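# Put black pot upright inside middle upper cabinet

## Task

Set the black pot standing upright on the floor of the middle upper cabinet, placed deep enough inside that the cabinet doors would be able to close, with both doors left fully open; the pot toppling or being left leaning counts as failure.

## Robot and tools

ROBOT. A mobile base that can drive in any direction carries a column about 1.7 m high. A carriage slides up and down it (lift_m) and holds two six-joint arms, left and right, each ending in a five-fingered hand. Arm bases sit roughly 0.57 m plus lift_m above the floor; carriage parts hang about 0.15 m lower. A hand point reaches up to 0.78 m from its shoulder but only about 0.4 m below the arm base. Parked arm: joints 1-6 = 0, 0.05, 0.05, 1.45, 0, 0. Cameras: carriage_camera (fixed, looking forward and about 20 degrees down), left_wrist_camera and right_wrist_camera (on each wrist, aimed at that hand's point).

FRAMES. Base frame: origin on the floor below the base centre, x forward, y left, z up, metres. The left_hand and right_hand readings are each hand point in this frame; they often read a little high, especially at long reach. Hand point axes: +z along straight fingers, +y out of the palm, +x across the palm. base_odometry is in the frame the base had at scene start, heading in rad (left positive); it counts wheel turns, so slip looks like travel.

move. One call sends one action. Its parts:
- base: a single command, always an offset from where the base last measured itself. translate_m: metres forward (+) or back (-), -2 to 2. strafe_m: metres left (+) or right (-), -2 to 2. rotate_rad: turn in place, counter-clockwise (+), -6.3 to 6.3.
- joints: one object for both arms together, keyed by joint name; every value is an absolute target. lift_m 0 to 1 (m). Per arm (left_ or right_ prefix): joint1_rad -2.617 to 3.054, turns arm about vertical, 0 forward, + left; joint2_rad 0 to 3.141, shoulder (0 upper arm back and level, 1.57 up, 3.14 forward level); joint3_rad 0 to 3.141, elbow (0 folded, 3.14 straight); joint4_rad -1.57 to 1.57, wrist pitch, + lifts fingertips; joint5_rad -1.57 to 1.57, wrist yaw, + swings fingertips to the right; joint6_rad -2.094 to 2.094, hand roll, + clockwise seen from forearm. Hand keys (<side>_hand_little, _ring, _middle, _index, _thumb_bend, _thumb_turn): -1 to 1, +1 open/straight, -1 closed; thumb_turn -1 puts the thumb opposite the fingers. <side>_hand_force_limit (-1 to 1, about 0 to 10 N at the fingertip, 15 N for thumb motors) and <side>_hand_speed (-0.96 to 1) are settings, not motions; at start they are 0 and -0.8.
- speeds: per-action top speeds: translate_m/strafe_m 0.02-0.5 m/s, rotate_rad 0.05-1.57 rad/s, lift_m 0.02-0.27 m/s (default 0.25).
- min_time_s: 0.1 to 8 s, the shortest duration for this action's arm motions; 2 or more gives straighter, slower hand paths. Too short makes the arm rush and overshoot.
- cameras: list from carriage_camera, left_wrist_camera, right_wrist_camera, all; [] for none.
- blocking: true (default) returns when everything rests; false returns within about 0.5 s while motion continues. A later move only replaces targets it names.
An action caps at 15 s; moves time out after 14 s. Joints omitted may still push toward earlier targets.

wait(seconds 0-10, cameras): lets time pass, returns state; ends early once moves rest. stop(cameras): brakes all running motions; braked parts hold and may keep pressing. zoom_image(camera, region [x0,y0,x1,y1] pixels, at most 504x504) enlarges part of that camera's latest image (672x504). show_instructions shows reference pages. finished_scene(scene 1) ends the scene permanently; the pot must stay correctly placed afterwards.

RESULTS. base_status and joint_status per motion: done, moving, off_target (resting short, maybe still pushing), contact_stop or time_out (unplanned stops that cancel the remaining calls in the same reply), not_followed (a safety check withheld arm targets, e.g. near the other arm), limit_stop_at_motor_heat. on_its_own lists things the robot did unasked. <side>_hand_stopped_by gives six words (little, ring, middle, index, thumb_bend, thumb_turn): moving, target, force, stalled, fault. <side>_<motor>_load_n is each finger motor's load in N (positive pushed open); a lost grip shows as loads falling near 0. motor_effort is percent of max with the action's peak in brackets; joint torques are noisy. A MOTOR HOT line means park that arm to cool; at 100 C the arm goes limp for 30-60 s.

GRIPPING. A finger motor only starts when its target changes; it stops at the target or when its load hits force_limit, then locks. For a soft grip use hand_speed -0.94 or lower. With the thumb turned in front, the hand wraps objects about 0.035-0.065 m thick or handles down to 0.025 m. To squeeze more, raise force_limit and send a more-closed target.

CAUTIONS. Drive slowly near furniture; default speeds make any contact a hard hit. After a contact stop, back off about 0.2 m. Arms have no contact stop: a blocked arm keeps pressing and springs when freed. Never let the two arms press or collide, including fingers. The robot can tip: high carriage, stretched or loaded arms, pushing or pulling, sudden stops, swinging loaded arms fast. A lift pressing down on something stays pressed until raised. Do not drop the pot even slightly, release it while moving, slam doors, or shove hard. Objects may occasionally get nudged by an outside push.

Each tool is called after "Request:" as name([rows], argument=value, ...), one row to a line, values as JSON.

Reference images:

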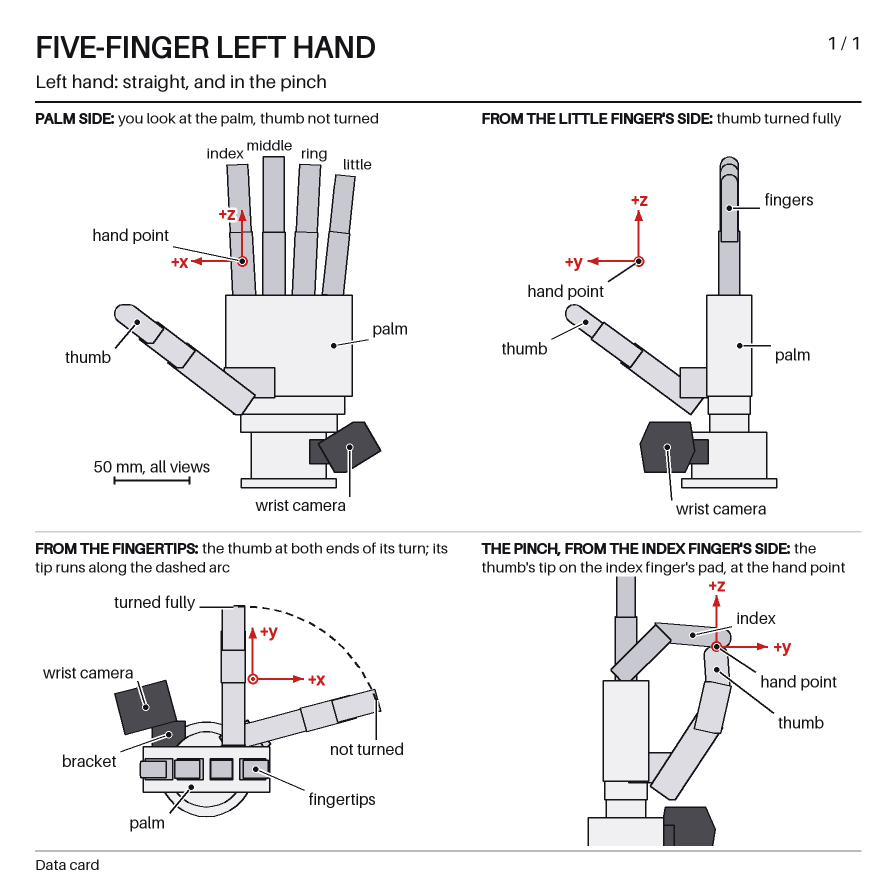

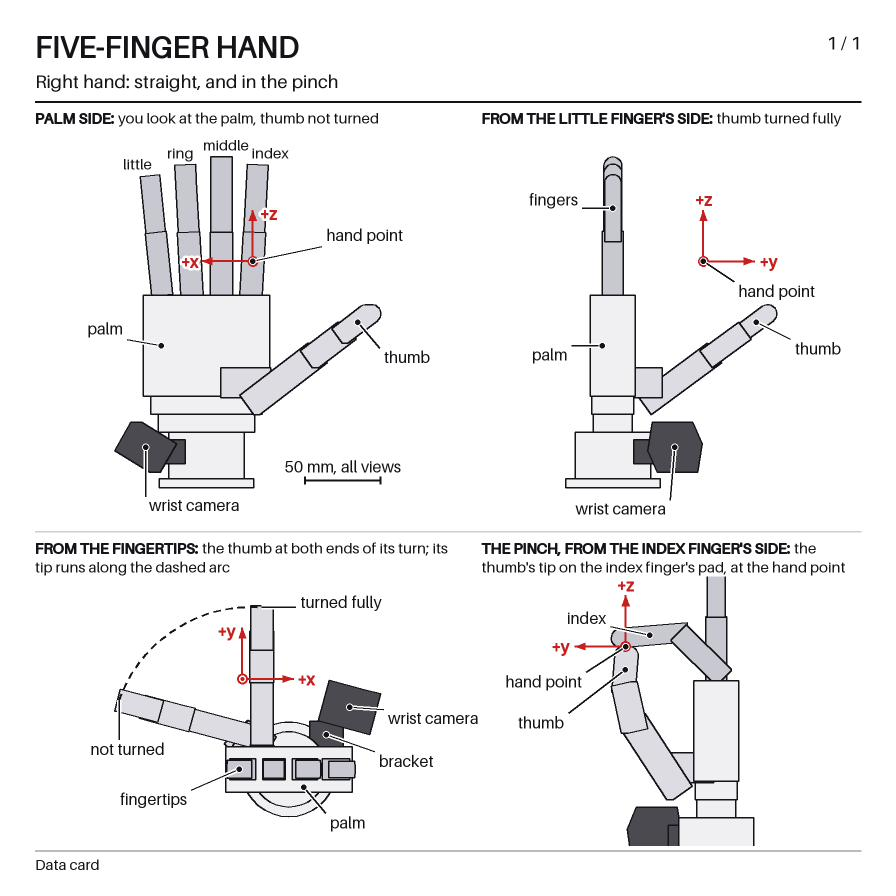

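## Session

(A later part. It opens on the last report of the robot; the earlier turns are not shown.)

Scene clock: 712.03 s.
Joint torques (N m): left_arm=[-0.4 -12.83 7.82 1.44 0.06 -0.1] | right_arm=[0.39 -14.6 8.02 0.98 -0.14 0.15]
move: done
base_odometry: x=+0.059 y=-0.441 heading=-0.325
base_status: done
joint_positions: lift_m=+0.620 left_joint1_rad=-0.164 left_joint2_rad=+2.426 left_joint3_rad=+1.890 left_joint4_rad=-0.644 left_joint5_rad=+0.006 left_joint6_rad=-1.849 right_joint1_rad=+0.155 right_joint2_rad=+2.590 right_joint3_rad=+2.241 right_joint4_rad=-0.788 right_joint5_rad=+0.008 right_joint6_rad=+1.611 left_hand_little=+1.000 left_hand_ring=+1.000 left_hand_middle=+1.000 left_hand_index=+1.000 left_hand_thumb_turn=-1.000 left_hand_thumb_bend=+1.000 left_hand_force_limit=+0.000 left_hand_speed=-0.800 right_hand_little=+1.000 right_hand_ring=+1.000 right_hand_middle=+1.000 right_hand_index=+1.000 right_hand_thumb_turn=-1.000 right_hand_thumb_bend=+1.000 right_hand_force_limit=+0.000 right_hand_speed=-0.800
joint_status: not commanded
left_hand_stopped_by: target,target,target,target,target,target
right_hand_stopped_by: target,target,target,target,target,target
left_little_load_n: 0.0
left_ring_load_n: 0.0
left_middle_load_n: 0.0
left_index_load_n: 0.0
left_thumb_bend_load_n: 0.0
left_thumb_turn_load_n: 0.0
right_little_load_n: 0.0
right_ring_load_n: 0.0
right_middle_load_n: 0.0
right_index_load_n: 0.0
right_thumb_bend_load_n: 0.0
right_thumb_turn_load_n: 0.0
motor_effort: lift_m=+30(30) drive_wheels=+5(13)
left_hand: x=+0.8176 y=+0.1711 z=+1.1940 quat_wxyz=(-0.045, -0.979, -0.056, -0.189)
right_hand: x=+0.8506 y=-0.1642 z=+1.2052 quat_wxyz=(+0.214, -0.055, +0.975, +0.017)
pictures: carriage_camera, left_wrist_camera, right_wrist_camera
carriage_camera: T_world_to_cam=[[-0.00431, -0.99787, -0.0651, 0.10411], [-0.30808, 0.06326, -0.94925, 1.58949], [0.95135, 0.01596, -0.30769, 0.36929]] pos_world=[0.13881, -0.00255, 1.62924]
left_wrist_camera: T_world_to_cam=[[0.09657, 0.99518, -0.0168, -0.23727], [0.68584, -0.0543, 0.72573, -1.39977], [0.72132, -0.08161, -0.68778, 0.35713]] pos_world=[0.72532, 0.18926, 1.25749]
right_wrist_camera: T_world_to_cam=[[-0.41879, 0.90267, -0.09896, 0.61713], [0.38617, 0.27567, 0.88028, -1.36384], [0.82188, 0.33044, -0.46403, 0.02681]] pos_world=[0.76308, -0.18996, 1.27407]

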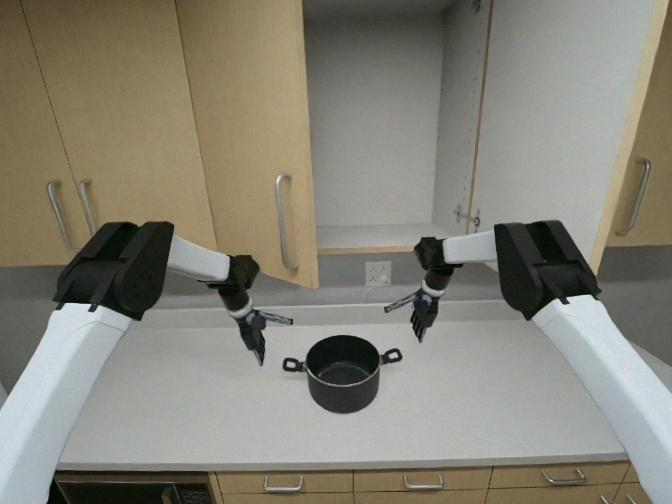

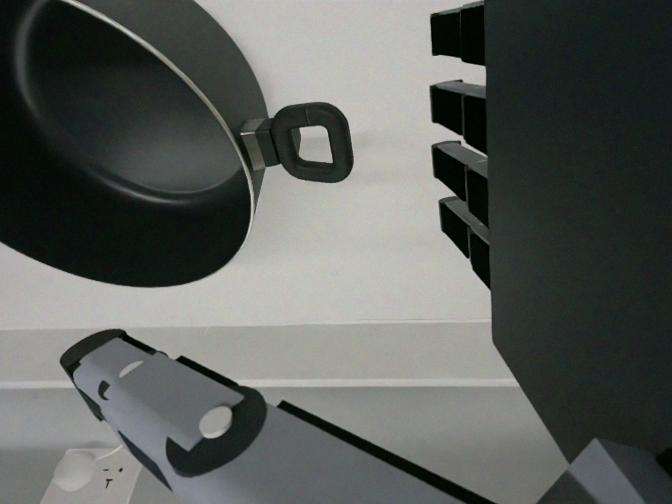

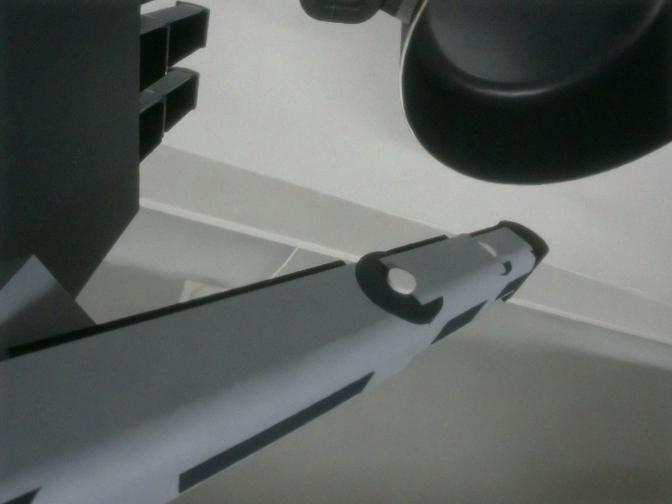

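Request:
move(base={"translate_m": 0.05}, joints={"left_joint1_rad": -0.195, "right_joint1_rad": 0.174, "lift_m": 0.54}, speeds={"translate_m": 0.1, "lift_m": 0.1}, cameras=["all"])

Request:
zoom_image(camera="carriage_camera", region=[200, 200, 480, 440])

Scene clock: 748.37 s.
Joint torques (N m): left_arm=[-0.29 -13.18 7.41 1.42 0.07 -0.11] | right_arm=[-0.05 -15.46 7.41 1.01 -0.13 0.15]
move: done
base_odometry: x=+0.106 y=-0.457 heading=-0.324
base_status: done
joint_positions: lift_m=+0.540 left_joint1_rad=-0.189 left_joint2_rad=+2.430 left_joint3_rad=+1.895 left_joint4_rad=-0.639 left_joint5_rad=+0.004 left_joint6_rad=-1.849 right_joint1_rad=+0.173 right_joint2_rad=+2.599 right_joint3_rad=+2.248 right_joint4_rad=-0.790 right_joint5_rad=+0.007 right_joint6_rad=+1.611 left_hand_little=+1.000 left_hand_ring=+1.000 left_hand_middle=+1.000 left_hand_index=+1.000 left_hand_thumb_turn=-1.000 left_hand_thumb_bend=+1.000 left_hand_force_limit=+0.000 left_hand_speed=-0.800 right_hand_little=+1.000 right_hand_ring=+1.000 right_hand_middle=+1.000 right_hand_index=+1.000 right_hand_thumb_turn=-1.000 right_hand_thumb_bend=+1.000 right_hand_force_limit=+0.000 right_hand_speed=-0.800
joint_status: all done
left_hand_stopped_by: target,target,target,target,target,target
right_hand_stopped_by: target,target,target,target,target,target
left_little_load_n: 0.0
left_ring_load_n: 0.0
left_middle_load_n: 0.0
left_index_load_n: 0.0
left_thumb_bend_load_n: 0.0
left_thumb_turn_load_n: 0.0
right_little_load_n: 0.0
right_ring_load_n: 0.0
right_middle_load_n: 0.0
right_index_load_n: 0.0
right_thumb_bend_load_n: 0.0
right_thumb_turn_load_n: 0.0
motor_effort: lift_m=+28(29) drive_wheels=+4(13)
left_hand: x=+0.8155 y=+0.1557 z=+1.1142 quat_wxyz=(-0.048, -0.979, -0.043, -0.191)
right_hand: x=+0.8481 y=-0.1530 z=+1.1227 quat_wxyz=(+0.213, -0.064, +0.975, +0.019)
pictures: carriage_camera, left_wrist_camera, right_wrist_camera
carriage_camera: T_world_to_cam=[[-0.00431, -0.99787, -0.0651, 0.09891], [-0.30808, 0.06326, -0.94925, 1.51365], [0.95135, 0.01596, -0.30769, 0.34471]] pos_world=[0.13881, -0.00255, 1.54934]
left_wrist_camera: T_world_to_cam=[[0.12195, 0.99241, -0.01608, -0.24418], [0.68058, -0.07182, 0.72915, -1.33802], [0.72246, -0.09986, -0.68417, 0.30052]] pos_world=[0.7233, 0.17624, 1.17729]
right_wrist_camera: T_world_to_cam=[[-0.4353, 0.89503, -0.09716, 0.6086], [0.38392, 0.28216, 0.8792, -1.28929], [0.81432, 0.34541, -0.46644, -0.00172]] pos_world=[0.76131, -0.18034, 1.19187]

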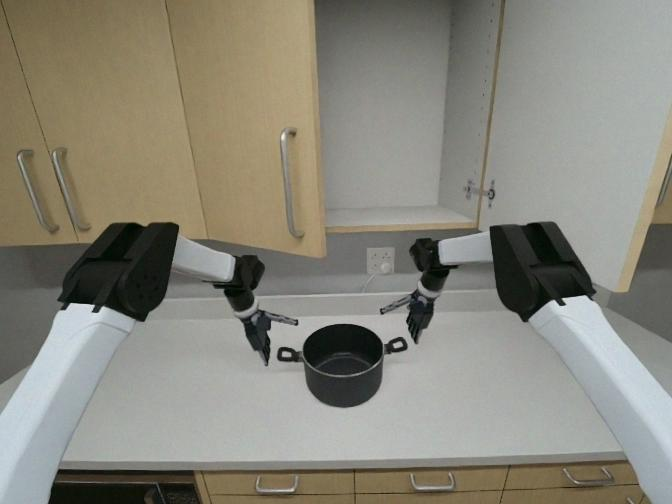

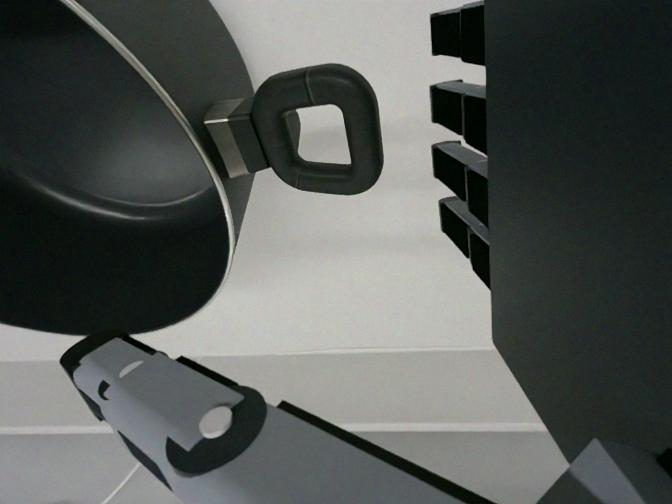

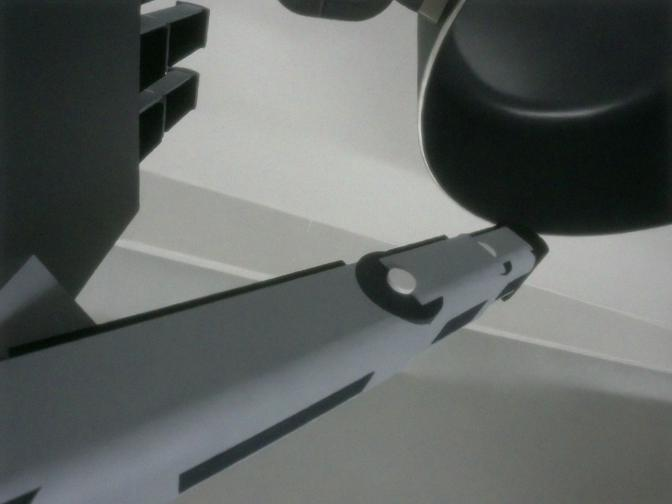

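Scaled by 1.800 from the camera's image (finer frame: 960x720).

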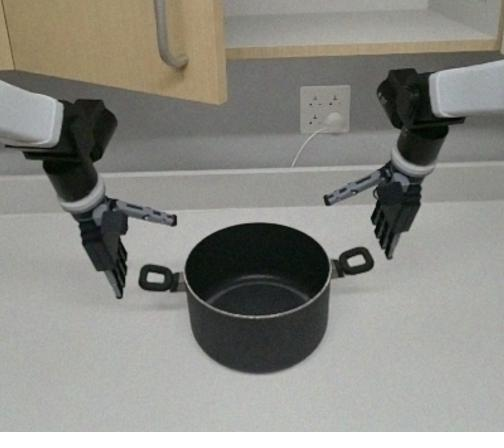

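Request:
move(joints={"lift_m": 0.49}, speeds={"lift_m": 0.05}, cameras=["all"])

Request:
zoom_image(camera="carriage_camera", region=[210, 200, 450, 420])

Scene clock: 781.17 s.
Joint torques (N m): left_arm=[-0.23 -13.12 7.21 1.44 0.07 -0.1] | right_arm=[-0.03 -15.54 7.43 1.02 -0.13 0.15]
move: done
base_odometry: x=+0.106 y=-0.457 heading=-0.324
base_status: not commanded
joint_positions: lift_m=+0.490 left_joint1_rad=-0.189 left_joint2_rad=+2.430 left_joint3_rad=+1.896 left_joint4_rad=-0.638 left_joint5_rad=+0.004 left_joint6_rad=-1.849 right_joint1_rad=+0.173 right_joint2_rad=+2.599 right_joint3_rad=+2.249 right_joint4_rad=-0.790 right_joint5_rad=+0.007 right_joint6_rad=+1.611 left_hand_little=+1.000 left_hand_ring=+1.000 left_hand_middle=+1.000 left_hand_index=+1.000 left_hand_thumb_turn=-1.000 left_hand_thumb_bend=+1.000 left_hand_force_limit=+0.000 left_hand_speed=-0.800 right_hand_little=+1.000 right_hand_ring=+1.000 right_hand_middle=+1.000 right_hand_index=+1.000 right_hand_thumb_turn=-1.000 right_hand_thumb_bend=+1.000 right_hand_force_limit=+0.000 right_hand_speed=-0.800
joint_status: all done
left_hand_stopped_by: target,target,target,target,target,target
right_hand_stopped_by: target,target,target,target,target,target
left_little_load_n: 0.0
left_ring_load_n: 0.0
left_middle_load_n: 0.0
left_index_load_n: 0.0
left_thumb_bend_load_n: 0.0
left_thumb_turn_load_n: -0.5
right_little_load_n: 0.0
right_ring_load_n: 0.0
right_middle_load_n: 0.0
right_index_load_n: 0.0
right_thumb_bend_load_n: 0.0
right_thumb_turn_load_n: 0.0
motor_effort: lift_m=+27(27) drive_wheels=-4(5)
left_hand: x=+0.8162 y=+0.1556 z=+1.0651 quat_wxyz=(-0.048, -0.979, -0.043, -0.192)
right_hand: x=+0.8481 y=-0.1530 z=+1.0726 quat_wxyz=(+0.212, -0.064, +0.975, +0.019)
pictures: carriage_camera, left_wrist_camera, right_wrist_camera
carriage_camera: T_world_to_cam=[[-0.00431, -0.99787, -0.0651, 0.09567], [-0.30808, 0.06326, -0.94925, 1.46638], [0.95135, 0.01596, -0.30769, 0.32938]] pos_world=[0.13881, -0.00255, 1.49954]
left_wrist_camera: T_world_to_cam=[[0.12201, 0.9924, -0.01619, -0.24487], [0.67867, -0.07152, 0.73095, -1.30321], [0.72423, -0.10017, -0.68224, 0.26293]] pos_world=[0.72391, 0.17614, 1.128]
right_wrist_camera: T_world_to_cam=[[-0.43538, 0.89499, -0.09708, 0.60375], [0.38421, 0.28226, 0.87904, -1.2453], [0.81414, 0.34542, -0.46675, -0.02468]] pos_world=[0.76141, -0.18034, 1.14177]

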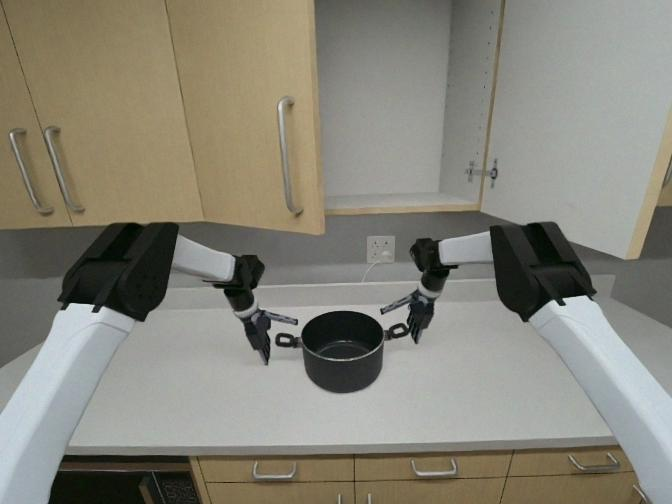

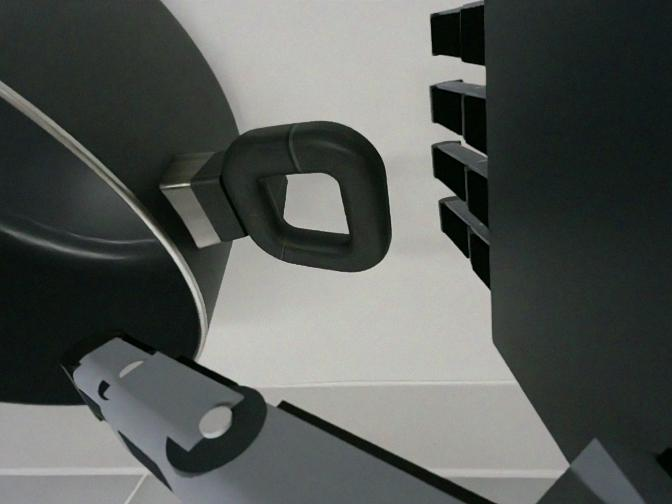

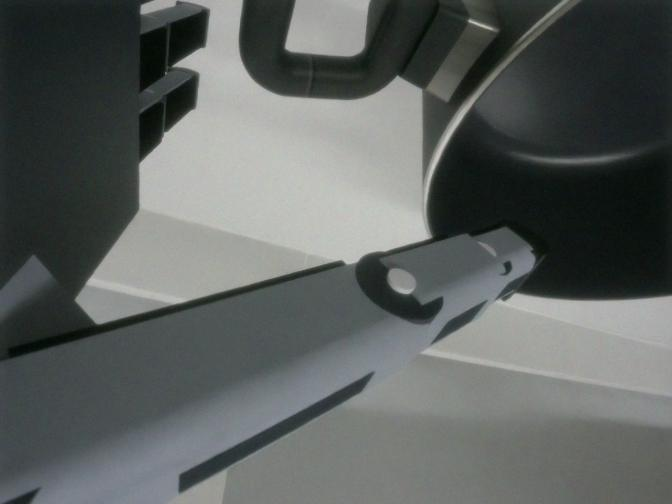

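Scaled by 2.100 from the camera's image (finer frame: 960x720).

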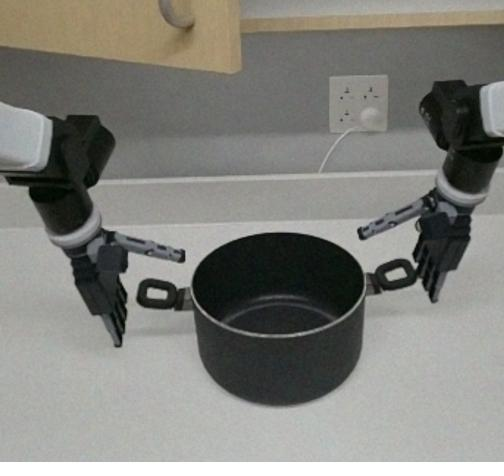

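Request:
move(joints={"lift_m": 0.462, "left_joint1_rad": -0.207}, base={"translate_m": 0.005}, speeds={"lift_m": 0.04, "translate_m": 0.05}, cameras=["all"])

Request:
zoom_image(camera="carriage_camera", region=[210, 200, 450, 420])

Scene clock: 828.83 s.
Joint torques (N m): left_arm=[-0.01 -13.22 7.36 1.41 0.07 -0.1] | right_arm=[-0.01 -15.58 7.34 1.01 -0.12 0.15]
move: done
base_odometry: x=+0.111 y=-0.459 heading=-0.324
base_status: done
joint_positions: lift_m=+0.462 left_joint1_rad=-0.204 left_joint2_rad=+2.430 left_joint3_rad=+1.896 left_joint4_rad=-0.638 left_joint5_rad=+0.004 left_joint6_rad=-1.849 right_joint1_rad=+0.173 right_joint2_rad=+2.599 right_joint3_rad=+2.249 right_joint4_rad=-0.791 right_joint5_rad=+0.007 right_joint6_rad=+1.611 left_hand_little=+1.000 left_hand_ring=+1.000 left_hand_middle=+1.000 left_hand_index=+1.000 left_hand_thumb_turn=-1.000 left_hand_thumb_bend=+1.000 left_hand_force_limit=+0.000 left_hand_speed=-0.800 right_hand_little=+1.000 right_hand_ring=+1.000 right_hand_middle=+1.000 right_hand_index=+1.000 right_hand_thumb_turn=-1.000 right_hand_thumb_bend=+1.000 right_hand_force_limit=+0.000 right_hand_speed=-0.800
joint_status: all done
left_hand_stopped_by: target,target,target,target,target,target
right_hand_stopped_by: target,target,target,target,target,target
left_little_load_n: 0.0
left_ring_load_n: 0.0
left_middle_load_n: 0.0
left_index_load_n: 0.0
left_thumb_bend_load_n: 0.0
left_thumb_turn_load_n: 0.0
right_little_load_n: 0.0
right_ring_load_n: 0.0
right_middle_load_n: 0.0
right_index_load_n: 0.0
right_thumb_bend_load_n: 0.0
right_thumb_turn_load_n: 0.0
motor_effort: lift_m=+27(27) drive_wheels=-3(12)
left_hand: x=+0.8138 y=+0.1471 z=+1.0372 quat_wxyz=(-0.050, -0.979, -0.036, -0.192)
right_hand: x=+0.8480 y=-0.1530 z=+1.0446 quat_wxyz=(+0.212, -0.064, +0.975, +0.019)
pictures: carriage_camera, left_wrist_camera, right_wrist_camera
carriage_camera: T_world_to_cam=[[-0.00431, -0.99787, -0.0651, 0.09384], [-0.30808, 0.06326, -0.94925, 1.4398], [0.95135, 0.01596, -0.30769, 0.32077]] pos_world=[0.13881, -0.00255, 1.47154]
left_wrist_camera: T_world_to_cam=[[0.13644, 0.99052, -0.01627, -0.24791], [0.67726, -0.08128, 0.73125, -1.27951], [0.72299, -0.11078, -0.68192, 0.24694]] pos_world=[0.72184, 0.16893, 1.1]
right_wrist_camera: T_world_to_cam=[[-0.43543, 0.89499, -0.09692, 0.60086], [0.38453, 0.28226, 0.8789, -1.22082], [0.81396, 0.34543, -0.46706, -0.03714]] pos_world=[0.76131, -0.18034, 1.11387]

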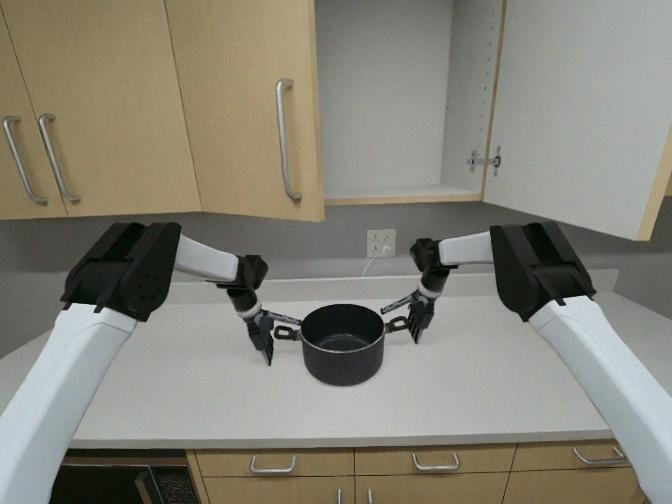

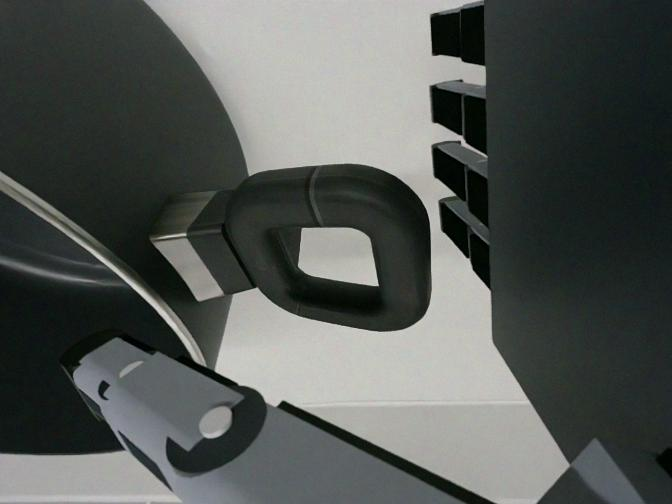

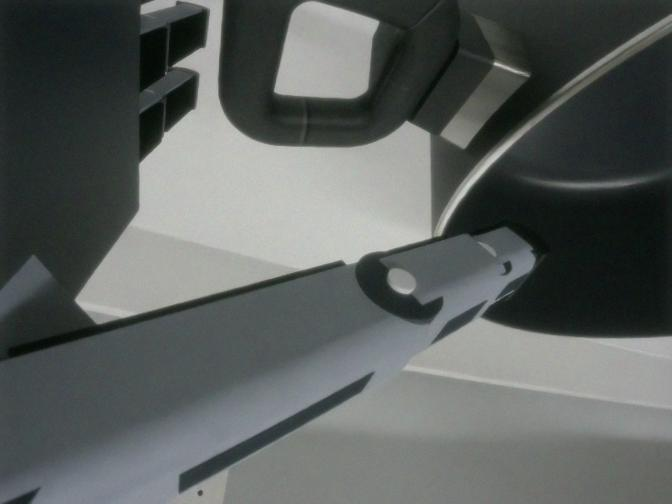

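Scaled by 2.100 from the camera's image (finer frame: 960x720).

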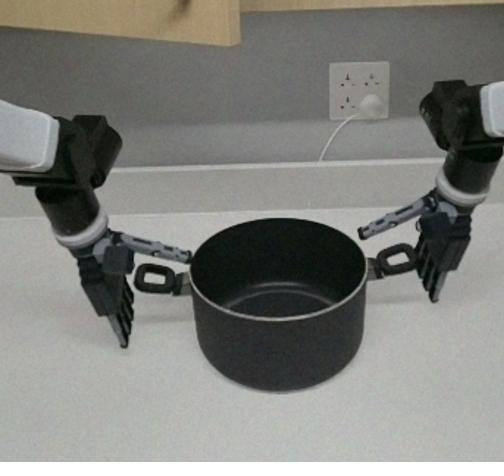

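Request:
move(joints={"left_joint2_rad": 2.443, "left_joint3_rad": 1.972, "left_joint4_rad": -0.663, "right_joint2_rad": 2.603, "right_joint3_rad": 2.214, "right_joint4_rad": -0.746}, min_time_s=1.5, cameras=["all"])

Scene clock: 868.70 s.
Joint torques (N m): left_arm=[-0.01 -11.78 7.99 1.33 0.07 -0.1] | right_arm=[-0.02 -15.68 5.49 1.18 -0.13 0.15]
move: done
base_odometry: x=+0.111 y=-0.459 heading=-0.324
base_status: not commanded
joint_positions: lift_m=+0.462 left_joint1_rad=-0.204 left_joint2_rad=+2.435 left_joint3_rad=+1.944 left_joint4_rad=-0.660 left_joint5_rad=+0.004 left_joint6_rad=-1.849 right_joint1_rad=+0.173 right_joint2_rad=+2.599 right_joint3_rad=+2.224 right_joint4_rad=-0.762 right_joint5_rad=+0.007 right_joint6_rad=+1.611 left_hand_little=+1.000 left_hand_ring=+1.000 left_hand_middle=+1.000 left_hand_index=+1.000 left_hand_thumb_turn=-1.000 left_hand_thumb_bend=+1.000 left_hand_force_limit=+0.000 left_hand_speed=-0.800 right_hand_little=+1.000 right_hand_ring=+1.000 right_hand_middle=+1.000 right_hand_index=+1.000 right_hand_thumb_turn=-1.000 right_hand_thumb_bend=+1.000 right_hand_force_limit=+0.000 right_hand_speed=-0.800
joint_status: all done
left_hand_stopped_by: target,target,target,target,target,target
right_hand_stopped_by: target,target,target,target,target,target
left_little_load_n: 0.0
left_ring_load_n: 0.0
left_middle_load_n: 0.0
left_index_load_n: 0.0
left_thumb_bend_load_n: 0.0
left_thumb_turn_load_n: 0.0
right_little_load_n: 0.0
right_ring_load_n: 0.0
right_middle_load_n: 0.0
right_index_load_n: 0.0
right_thumb_bend_load_n: 0.0
right_thumb_turn_load_n: 0.0
motor_effort: lift_m=+27(27) drive_wheels=+3(3)
left_hand: x=+0.8220 y=+0.1454 z=+1.0492 quat_wxyz=(-0.052, -0.977, -0.036, -0.202)
right_hand: x=+0.8482 y=-0.1530 z=+1.0390 quat_wxyz=(+0.214, -0.064, +0.974, +0.020)
pictures: carriage_camera, left_wrist_camera, right_wrist_camera
carriage_camera: T_world_to_cam=[[-0.00431, -0.99787, -0.0651, 0.09384], [-0.30808, 0.06326, -0.94925, 1.4398], [0.95135, 0.01596, -0.30769, 0.32077]] pos_world=[0.13881, -0.00255, 1.47154]
left_wrist_camera: T_world_to_cam=[[0.13676, 0.99045, -0.01762, -0.24603], [0.66293, -0.07829, 0.74457, -1.29658], [0.73608, -0.11351, -0.66731, 0.22334]] pos_world=[0.7288, 0.16751, 1.1101]
right_wrist_camera: T_world_to_cam=[[-0.43502, 0.89506, -0.0981, 0.60124], [0.38094, 0.28167, 0.88065, -1.21483], [0.81587, 0.34573, -0.46349, -0.04521]] pos_world=[0.76121, -0.18034, 1.10787]

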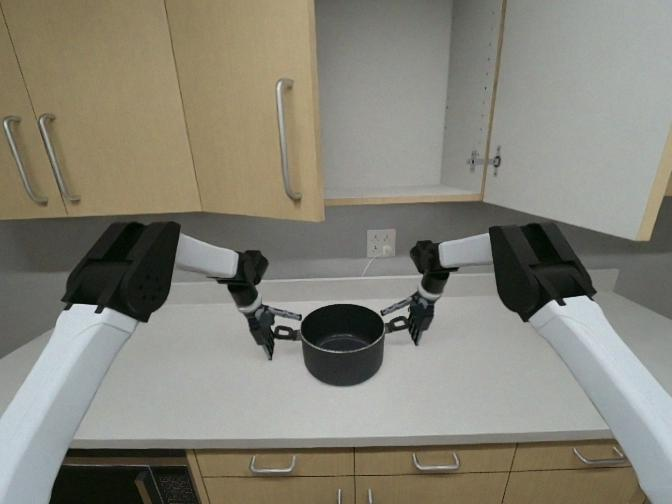

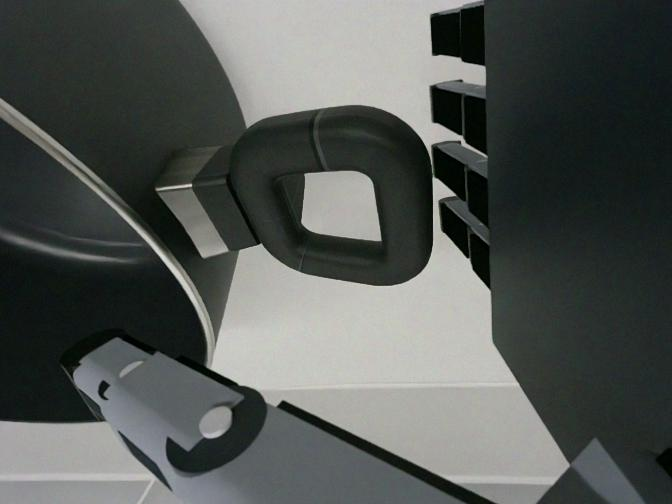

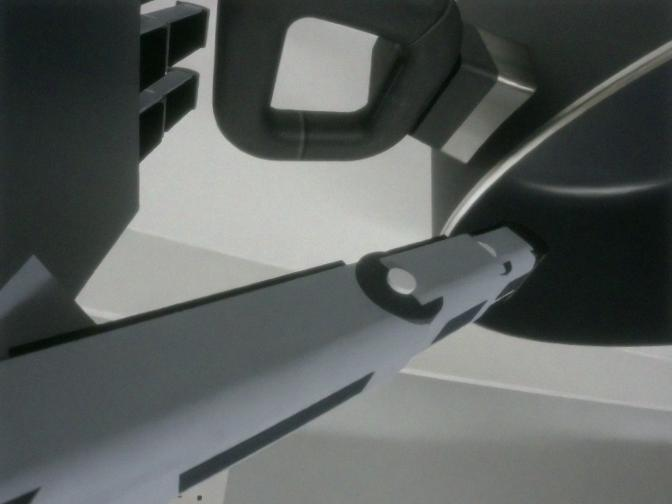

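Request:
move(joints={"lift_m": 0.454, "left_hand_force_limit": -0.6, "left_hand_speed": -0.92, "right_hand_force_limit": -0.6, "right_hand_speed": -0.92}, speeds={"lift_m": 0.04})

Request:
move(joints={"left_hand_index": 0.0, "left_hand_middle": -0.1, "left_hand_ring": -0.2, "right_hand_index": 0.0, "right_hand_middle": -0.1, "right_hand_ring": -0.2}, cameras=["all"])

Scene clock: 882.27 s.
Joint torques (N m): left_arm=[-0.02 -12.11 7.75 1.38 0.07 -0.1] | right_arm=[-0.03 -15.72 5.78 1.13 -0.13 0.15]
move: done
base_odometry: x=+0.111 y=-0.459 heading=-0.324
base_status: not commanded
joint_positions: lift_m=+0.454 left_joint1_rad=-0.204 left_joint2_rad=+2.439 left_joint3_rad=+1.947 left_joint4_rad=-0.664 left_joint5_rad=+0.004 left_joint6_rad=-1.849 right_joint1_rad=+0.173 right_joint2_rad=+2.599 right_joint3_rad=+2.220 right_joint4_rad=-0.755 right_joint5_rad=+0.007 right_joint6_rad=+1.611 left_hand_little=+1.000 left_hand_ring=+1.000 left_hand_middle=+1.000 left_hand_index=+1.000 left_hand_thumb_turn=-1.000 left_hand_thumb_bend=+1.000 left_hand_force_limit=-0.600 left_hand_speed=-0.920 right_hand_little=+1.000 right_hand_ring=+1.000 right_hand_middle=+1.000 right_hand_index=+1.000 right_hand_thumb_turn=-1.000 right_hand_thumb_bend=+1.000 right_hand_force_limit=-0.600 right_hand_speed=-0.920
joint_status: all done
left_hand_stopped_by: target,target,target,target,target,target
right_hand_stopped_by: target,target,target,target,target,target
left_little_load_n: 0.0
left_ring_load_n: 0.0
left_middle_load_n: 0.0
left_index_load_n: 0.0
left_thumb_bend_load_n: 0.0
left_thumb_turn_load_n: 0.0
right_little_load_n: 0.0
right_ring_load_n: 0.0
right_middle_load_n: 0.0
right_index_load_n: 0.0
right_thumb_bend_load_n: 0.0
right_thumb_turn_load_n: 0.0
motor_effort: lift_m=+27(29) drive_wheels=+3(3)
left_hand: x=+0.8216 y=+0.1455 z=+1.0395 quat_wxyz=(-0.051, -0.978, -0.036, -0.199)
right_hand: x=+0.8488 y=-0.1529 z=+1.0304 quat_wxyz=(+0.216, -0.064, +0.974, +0.020)
pictures: none

Scene clock: 887.77 s.
Joint torques (N m): left_arm=[0.01 -12.33 7.71 1.4 0.1 -0.1] | right_arm=[-0.01 -15.71 5.78 1.12 -0.17 0.15]
move: off_target
base_odometry: x=+0.111 y=-0.459 heading=-0.324
base_status: not commanded
joint_positions: lift_m=+0.454 left_joint1_rad=-0.204 left_joint2_rad=+2.441 left_joint3_rad=+1.947 left_joint4_rad=-0.666 left_joint5_rad=+0.003 left_joint6_rad=-1.849 right_joint1_rad=+0.173 right_joint2_rad=+2.599 right_joint3_rad=+2.220 right_joint4_rad=-0.755 right_joint5_rad=+0.009 right_joint6_rad=+1.612 left_hand_little=+1.000 left_hand_ring=-0.054 left_hand_middle=+0.014 left_hand_index=+0.000 left_hand_thumb_turn=-1.000 left_hand_thumb_bend=+1.000 left_hand_force_limit=-0.600 left_hand_speed=-0.920 right_hand_little=+1.000 right_hand_ring=-0.151 right_hand_middle=-0.100 right_hand_index=+0.000 right_hand_thumb_turn=-1.000 right_hand_thumb_bend=+1.000 right_hand_force_limit=-0.600 right_hand_speed=-0.920
joint_status: left_hand_ring off_target (ended at -0.054, target -0.200); left_hand_middle off_target (ended at +0.014, target -0.100); right_hand_ring off_target (ended at -0.151, target -0.200); the others done
left_hand_stopped_by: target,force,force,target,target,target
right_hand_stopped_by: target,force,target,target,target,target
left_little_load_n: 0.0
left_ring_load_n: 1.0
left_middle_load_n: 0.0
left_index_load_n: 0.0
left_thumb_bend_load_n: 0.0
left_thumb_turn_load_n: 0.0
right_little_load_n: 0.0
right_ring_load_n: 1.5
right_middle_load_n: 0.0
right_index_load_n: 0.0
right_thumb_bend_load_n: 0.0
right_thumb_turn_load_n: 0.0
motor_effort: lift_m=+27(27) drive_wheels=+3(3)
left_hand: x=+0.8211 y=+0.1460 z=+1.0382 quat_wxyz=(-0.050, -0.978, -0.036, -0.198)
right_hand: x=+0.8489 y=-0.1533 z=+1.0303 quat_wxyz=(+0.216, -0.063, +0.974, +0.019)
pictures: carriage_camera, left_wrist_camera, right_wrist_camera
carriage_camera: T_world_to_cam=[[-0.00431, -0.99787, -0.0651, 0.09332], [-0.30808, 0.06326, -0.94925, 1.4322], [0.95135, 0.01596, -0.30769, 0.31831]] pos_world=[0.13881, -0.00255, 1.46354]
left_wrist_camera: T_world_to_cam=[[0.13552, 0.99065, -0.01544, -0.24798], [0.66887, -0.07998, 0.73907, -1.28666], [0.73092, -0.11049, -0.67346, 0.2269]] pos_world=[0.72837, 0.16783, 1.0999]
right_wrist_camera: T_world_to_cam=[[-0.43352, 0.89549, -0.10076, 0.60262], [0.37835, 0.28236, 0.88155, -1.20601], [0.81787, 0.34405, -0.46121, -0.054]] pos_world=[0.7617, -0.18054, 1.09898]

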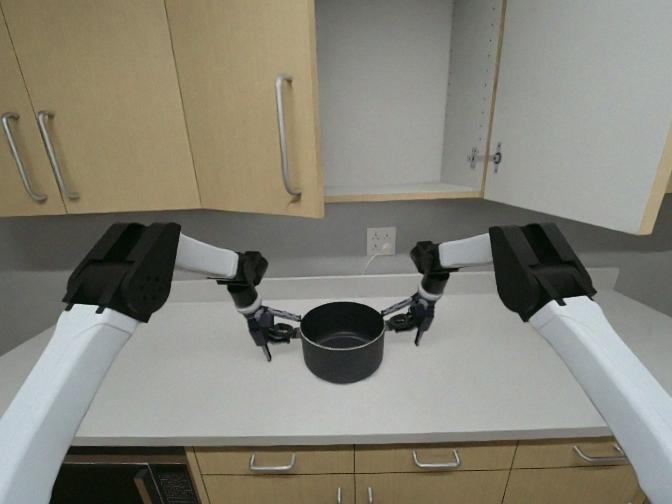

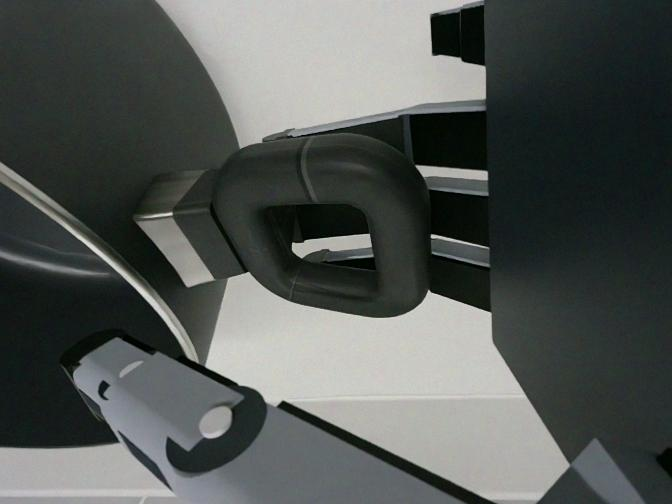

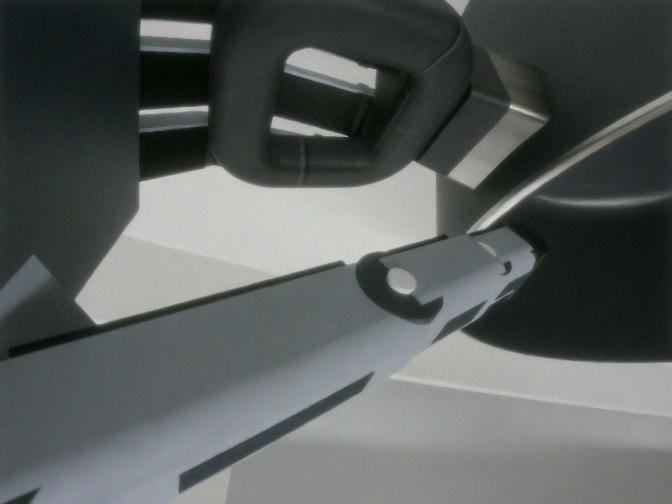

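Request:
move(joints={"left_hand_thumb_bend": -0.2, "right_hand_thumb_bend": -0.2, "left_hand_speed": -0.9, "right_hand_speed": -0.9}, cameras=["all"])

Scene clock: 906.57 s.
Joint torques (N m): left_arm=[-0.01 -12.29 7.71 1.39 0.09 -0.1] | right_arm=[-0.03 -15.68 5.78 1.12 -0.16 0.15]
move: off_target
base_odometry: x=+0.111 y=-0.459 heading=-0.324
base_status: not commanded
joint_positions: lift_m=+0.454 left_joint1_rad=-0.204 left_joint2_rad=+2.441 left_joint3_rad=+1.947 left_joint4_rad=-0.666 left_joint5_rad=+0.003 left_joint6_rad=-1.849 right_joint1_rad=+0.173 right_joint2_rad=+2.599 right_joint3_rad=+2.220 right_joint4_rad=-0.755 right_joint5_rad=+0.009 right_joint6_rad=+1.612 left_hand_little=+1.000 left_hand_ring=-0.054 left_hand_middle=+0.014 left_hand_index=+0.000 left_hand_thumb_turn=-1.000 left_hand_thumb_bend=+0.286 left_hand_force_limit=-0.600 left_hand_speed=-0.900 right_hand_little=+1.000 right_hand_ring=-0.151 right_hand_middle=-0.100 right_hand_index=+0.000 right_hand_thumb_turn=-1.000 right_hand_thumb_bend=+0.421 right_hand_force_limit=-0.600 right_hand_speed=-0.900
joint_status: left_hand_thumb_bend off_target (ended at +0.286, target -0.200); right_hand_thumb_bend off_target (ended at +0.421, target -0.200); the others done
left_hand_stopped_by: target,force,force,target,force,target
right_hand_stopped_by: target,force,target,target,force,target
left_little_load_n: 0.0
left_ring_load_n: 3.0
left_middle_load_n: 0.5
left_index_load_n: 0.0
left_thumb_bend_load_n: 2.5
left_thumb_turn_load_n: 1.0
right_little_load_n: 0.5
right_ring_load_n: 3.0
right_middle_load_n: 0.0
right_index_load_n: 0.5
right_thumb_bend_load_n: 3.0
right_thumb_turn_load_n: 1.0
motor_effort: lift_m=+27(27) drive_wheels=+3(3)
left_hand: x=+0.8211 y=+0.1460 z=+1.0382 quat_wxyz=(-0.050, -0.978, -0.036, -0.198)
right_hand: x=+0.8489 y=-0.1533 z=+1.0303 quat_wxyz=(+0.216, -0.063, +0.974, +0.019)
pictures: carriage_camera, left_wrist_camera, right_wrist_camera
carriage_camera: T_world_to_cam=[[-0.00431, -0.99787, -0.0651, 0.09332], [-0.30808, 0.06326, -0.94925, 1.4322], [0.95135, 0.01596, -0.30769, 0.31831]] pos_world=[0.13881, -0.00255, 1.46354]
left_wrist_camera: T_world_to_cam=[[0.13552, 0.99065, -0.01544, -0.24798], [0.66887, -0.07998, 0.73907, -1.28666], [0.73092, -0.11049, -0.67346, 0.2269]] pos_world=[0.72837, 0.16783, 1.0999]
right_wrist_camera: T_world_to_cam=[[-0.43352, 0.89549, -0.10076, 0.60262], [0.37835, 0.28236, 0.88155, -1.20601], [0.81787, 0.34405, -0.46121, -0.054]] pos_world=[0.7617, -0.18054, 1.09898]

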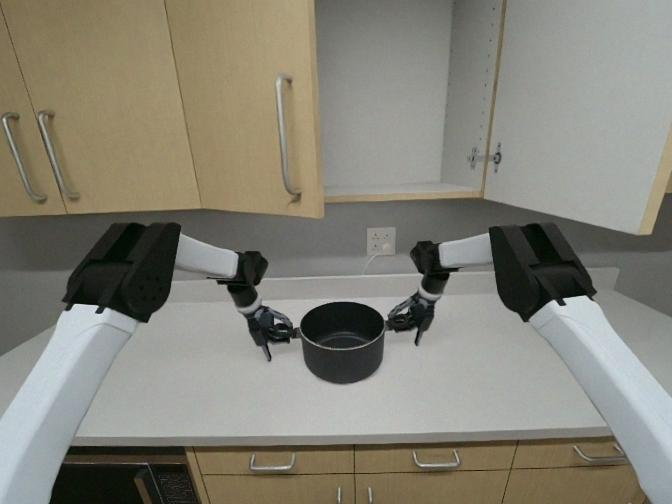

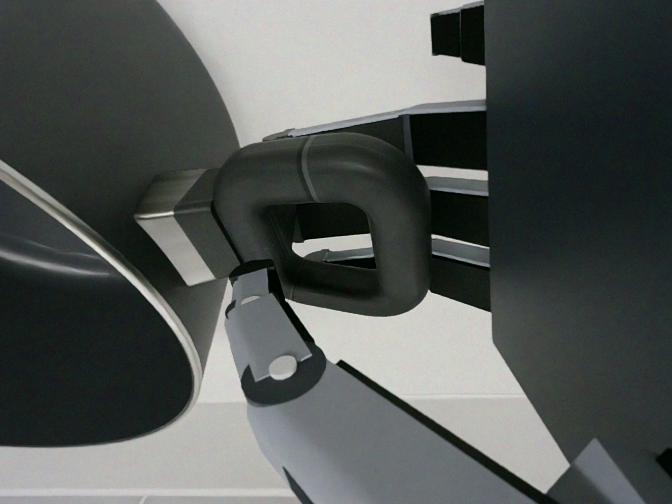

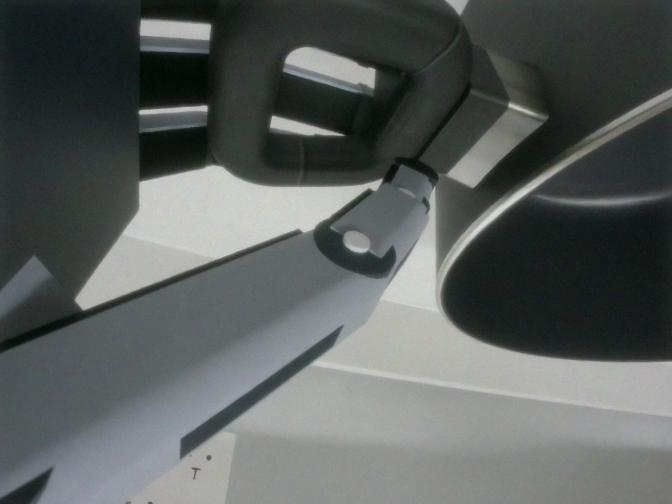

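Request:
move(joints={"left_hand_force_limit": -0.3, "right_hand_force_limit": -0.3, "left_hand_index": -0.5, "left_hand_middle": -0.5, "left_hand_ring": -0.5, "right_hand_index": -0.5, "right_hand_middle": -0.5, "right_hand_ring": -0.5})

Request:
move(joints={"left_hand_force_limit": 0.0, "right_hand_force_limit": 0.0, "left_hand_thumb_bend": -0.5, "right_hand_thumb_bend": -0.5}, cameras=["all"])

Scene clock: 921.83 s.
Joint torques (N m): left_arm=[-0.01 -12.3 7.71 1.39 0.1 -0.1] | right_arm=[-0.03 -15.72 5.81 1.07 -0.17 0.14]
move: off_target
base_odometry: x=+0.111 y=-0.459 heading=-0.324
base_status: not commanded
joint_positions: lift_m=+0.454 left_joint1_rad=-0.204 left_joint2_rad=+2.441 left_joint3_rad=+1.947 left_joint4_rad=-0.666 left_joint5_rad=+0.003 left_joint6_rad=-1.850 right_joint1_rad=+0.173 right_joint2_rad=+2.599 right_joint3_rad=+2.220 right_joint4_rad=-0.748 right_joint5_rad=+0.010 right_joint6_rad=+1.613 left_hand_little=+1.000 left_hand_ring=-0.060 left_hand_middle=-0.002 left_hand_index=-0.091 left_hand_thumb_turn=-1.000 left_hand_thumb_bend=+0.286 left_hand_force_limit=-0.300 left_hand_speed=-0.900 right_hand_little=+1.000 right_hand_ring=-0.158 right_hand_middle=-0.182 right_hand_index=-0.500 right_hand_thumb_turn=-1.000 right_hand_thumb_bend=+0.421 right_hand_force_limit=-0.300 right_hand_speed=-0.900
joint_status: left_hand_ring off_target (ended at -0.060, target -0.500); left_hand_middle off_target (ended at -0.002, target -0.500); left_hand_index off_target (ended at -0.091, target -0.500); right_hand_ring off_target (ended at -0.158, target -0.500); right_hand_middle off_target (ended at -0.182, target -0.500); the others done
left_hand_stopped_by: target,force,force,force,force,target
right_hand_stopped_by: target,force,force,target,force,target
left_little_load_n: 0.0
left_ring_load_n: 2.5
left_middle_load_n: 3.5
left_index_load_n: 3.5
left_thumb_bend_load_n: 4.5
left_thumb_turn_load_n: 0.5
right_little_load_n: 0.0
right_ring_load_n: 1.5
right_middle_load_n: 1.0
right_index_load_n: 0.5
right_thumb_bend_load_n: 0.5
right_thumb_turn_load_n: 0.0
motor_effort: lift_m=+27(27) drive_wheels=+3(3)
left_hand: x=+0.8211 y=+0.1460 z=+1.0382 quat_wxyz=(-0.050, -0.978, -0.036, -0.198)
right_hand: x=+0.8505 y=-0.1533 z=+1.0312 quat_wxyz=(+0.219, -0.063, +0.974, +0.019)
pictures: none

Scene clock: 923.27 s.
Joint torques (N m): left_arm=[-0.01 -12.3 7.69 1.4 0.1 -0.1] | right_arm=[-0.03 -15.71 5.79 1.06 -0.16 0.14]
move: off_target
base_odometry: x=+0.111 y=-0.459 heading=-0.324
base_status: not commanded
joint_positions: lift_m=+0.454 left_joint1_rad=-0.204 left_joint2_rad=+2.441 left_joint3_rad=+1.947 left_joint4_rad=-0.666 left_joint5_rad=+0.003 left_joint6_rad=-1.850 right_joint1_rad=+0.173 right_joint2_rad=+2.599 right_joint3_rad=+2.220 right_joint4_rad=-0.746 right_joint5_rad=+0.010 right_joint6_rad=+1.613 left_hand_little=+1.000 left_hand_ring=-0.060 left_hand_middle=-0.002 left_hand_index=-0.091 left_hand_thumb_turn=-1.000 left_hand_thumb_bend=+0.271 left_hand_force_limit=+0.000 left_hand_speed=-0.900 right_hand_little=+1.000 right_hand_ring=-0.158 right_hand_middle=-0.182 right_hand_index=-0.500 right_hand_thumb_turn=-1.000 right_hand_thumb_bend=+0.327 right_hand_force_limit=+0.000 right_hand_speed=-0.900
joint_status: left_hand_thumb_bend off_target (ended at +0.271, target -0.500); right_hand_thumb_bend off_target (ended at +0.327, target -0.500); the others done
left_hand_stopped_by: target,force,force,force,force,target
right_hand_stopped_by: target,force,force,target,force,target
left_little_load_n: 0.0
left_ring_load_n: 3.0
left_middle_load_n: 4.0
left_index_load_n: 4.0
left_thumb_bend_load_n: 7.0
left_thumb_turn_load_n: 2.0
right_little_load_n: 0.0
right_ring_load_n: 3.5
right_middle_load_n: 3.5
right_index_load_n: 0.0
right_thumb_bend_load_n: 7.5
right_thumb_turn_load_n: 4.0
motor_effort: lift_m=+27(27) drive_wheels=+3(3)
left_hand: x=+0.8211 y=+0.1460 z=+1.0382 quat_wxyz=(-0.050, -0.978, -0.036, -0.198)
right_hand: x=+0.8509 y=-0.1532 z=+1.0315 quat_wxyz=(+0.220, -0.063, +0.973, +0.019)
pictures: carriage_camera, left_wrist_camera, right_wrist_camera
carriage_camera: T_world_to_cam=[[-0.00431, -0.99787, -0.0651, 0.09332], [-0.30808, 0.06326, -0.94925, 1.4322], [0.95135, 0.01596, -0.30769, 0.31831]] pos_world=[0.13881, -0.00255, 1.46354]
left_wrist_camera: T_world_to_cam=[[0.13517, 0.9907, -0.01554, -0.24762], [0.66892, -0.07967, 0.73905, -1.28674], [0.73094, -0.1103, -0.67347, 0.22687]] pos_world=[0.72837, 0.16783, 1.0999]
right_wrist_camera: T_world_to_cam=[[-0.43143, 0.89622, -0.10327, 0.60438], [0.37134, 0.28074, 0.88504, -1.20574], [0.82218, 0.34348, -0.45392, -0.06643]] pos_world=[0.7631, -0.18034, 1.09939]

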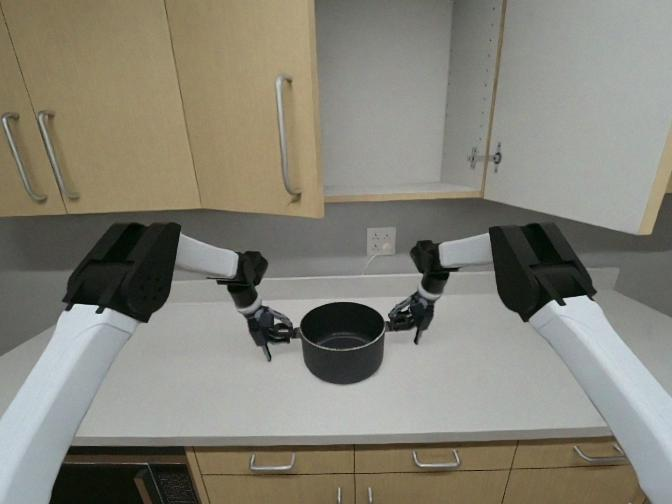

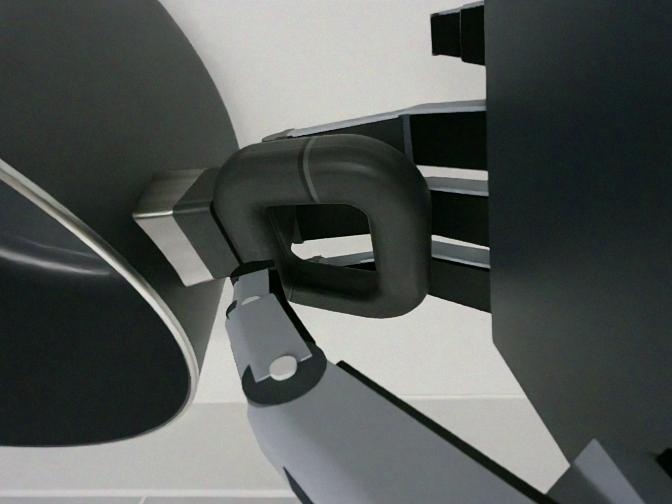

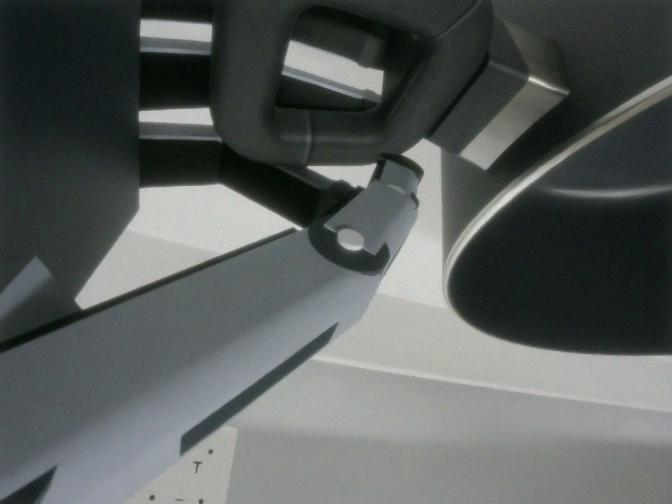

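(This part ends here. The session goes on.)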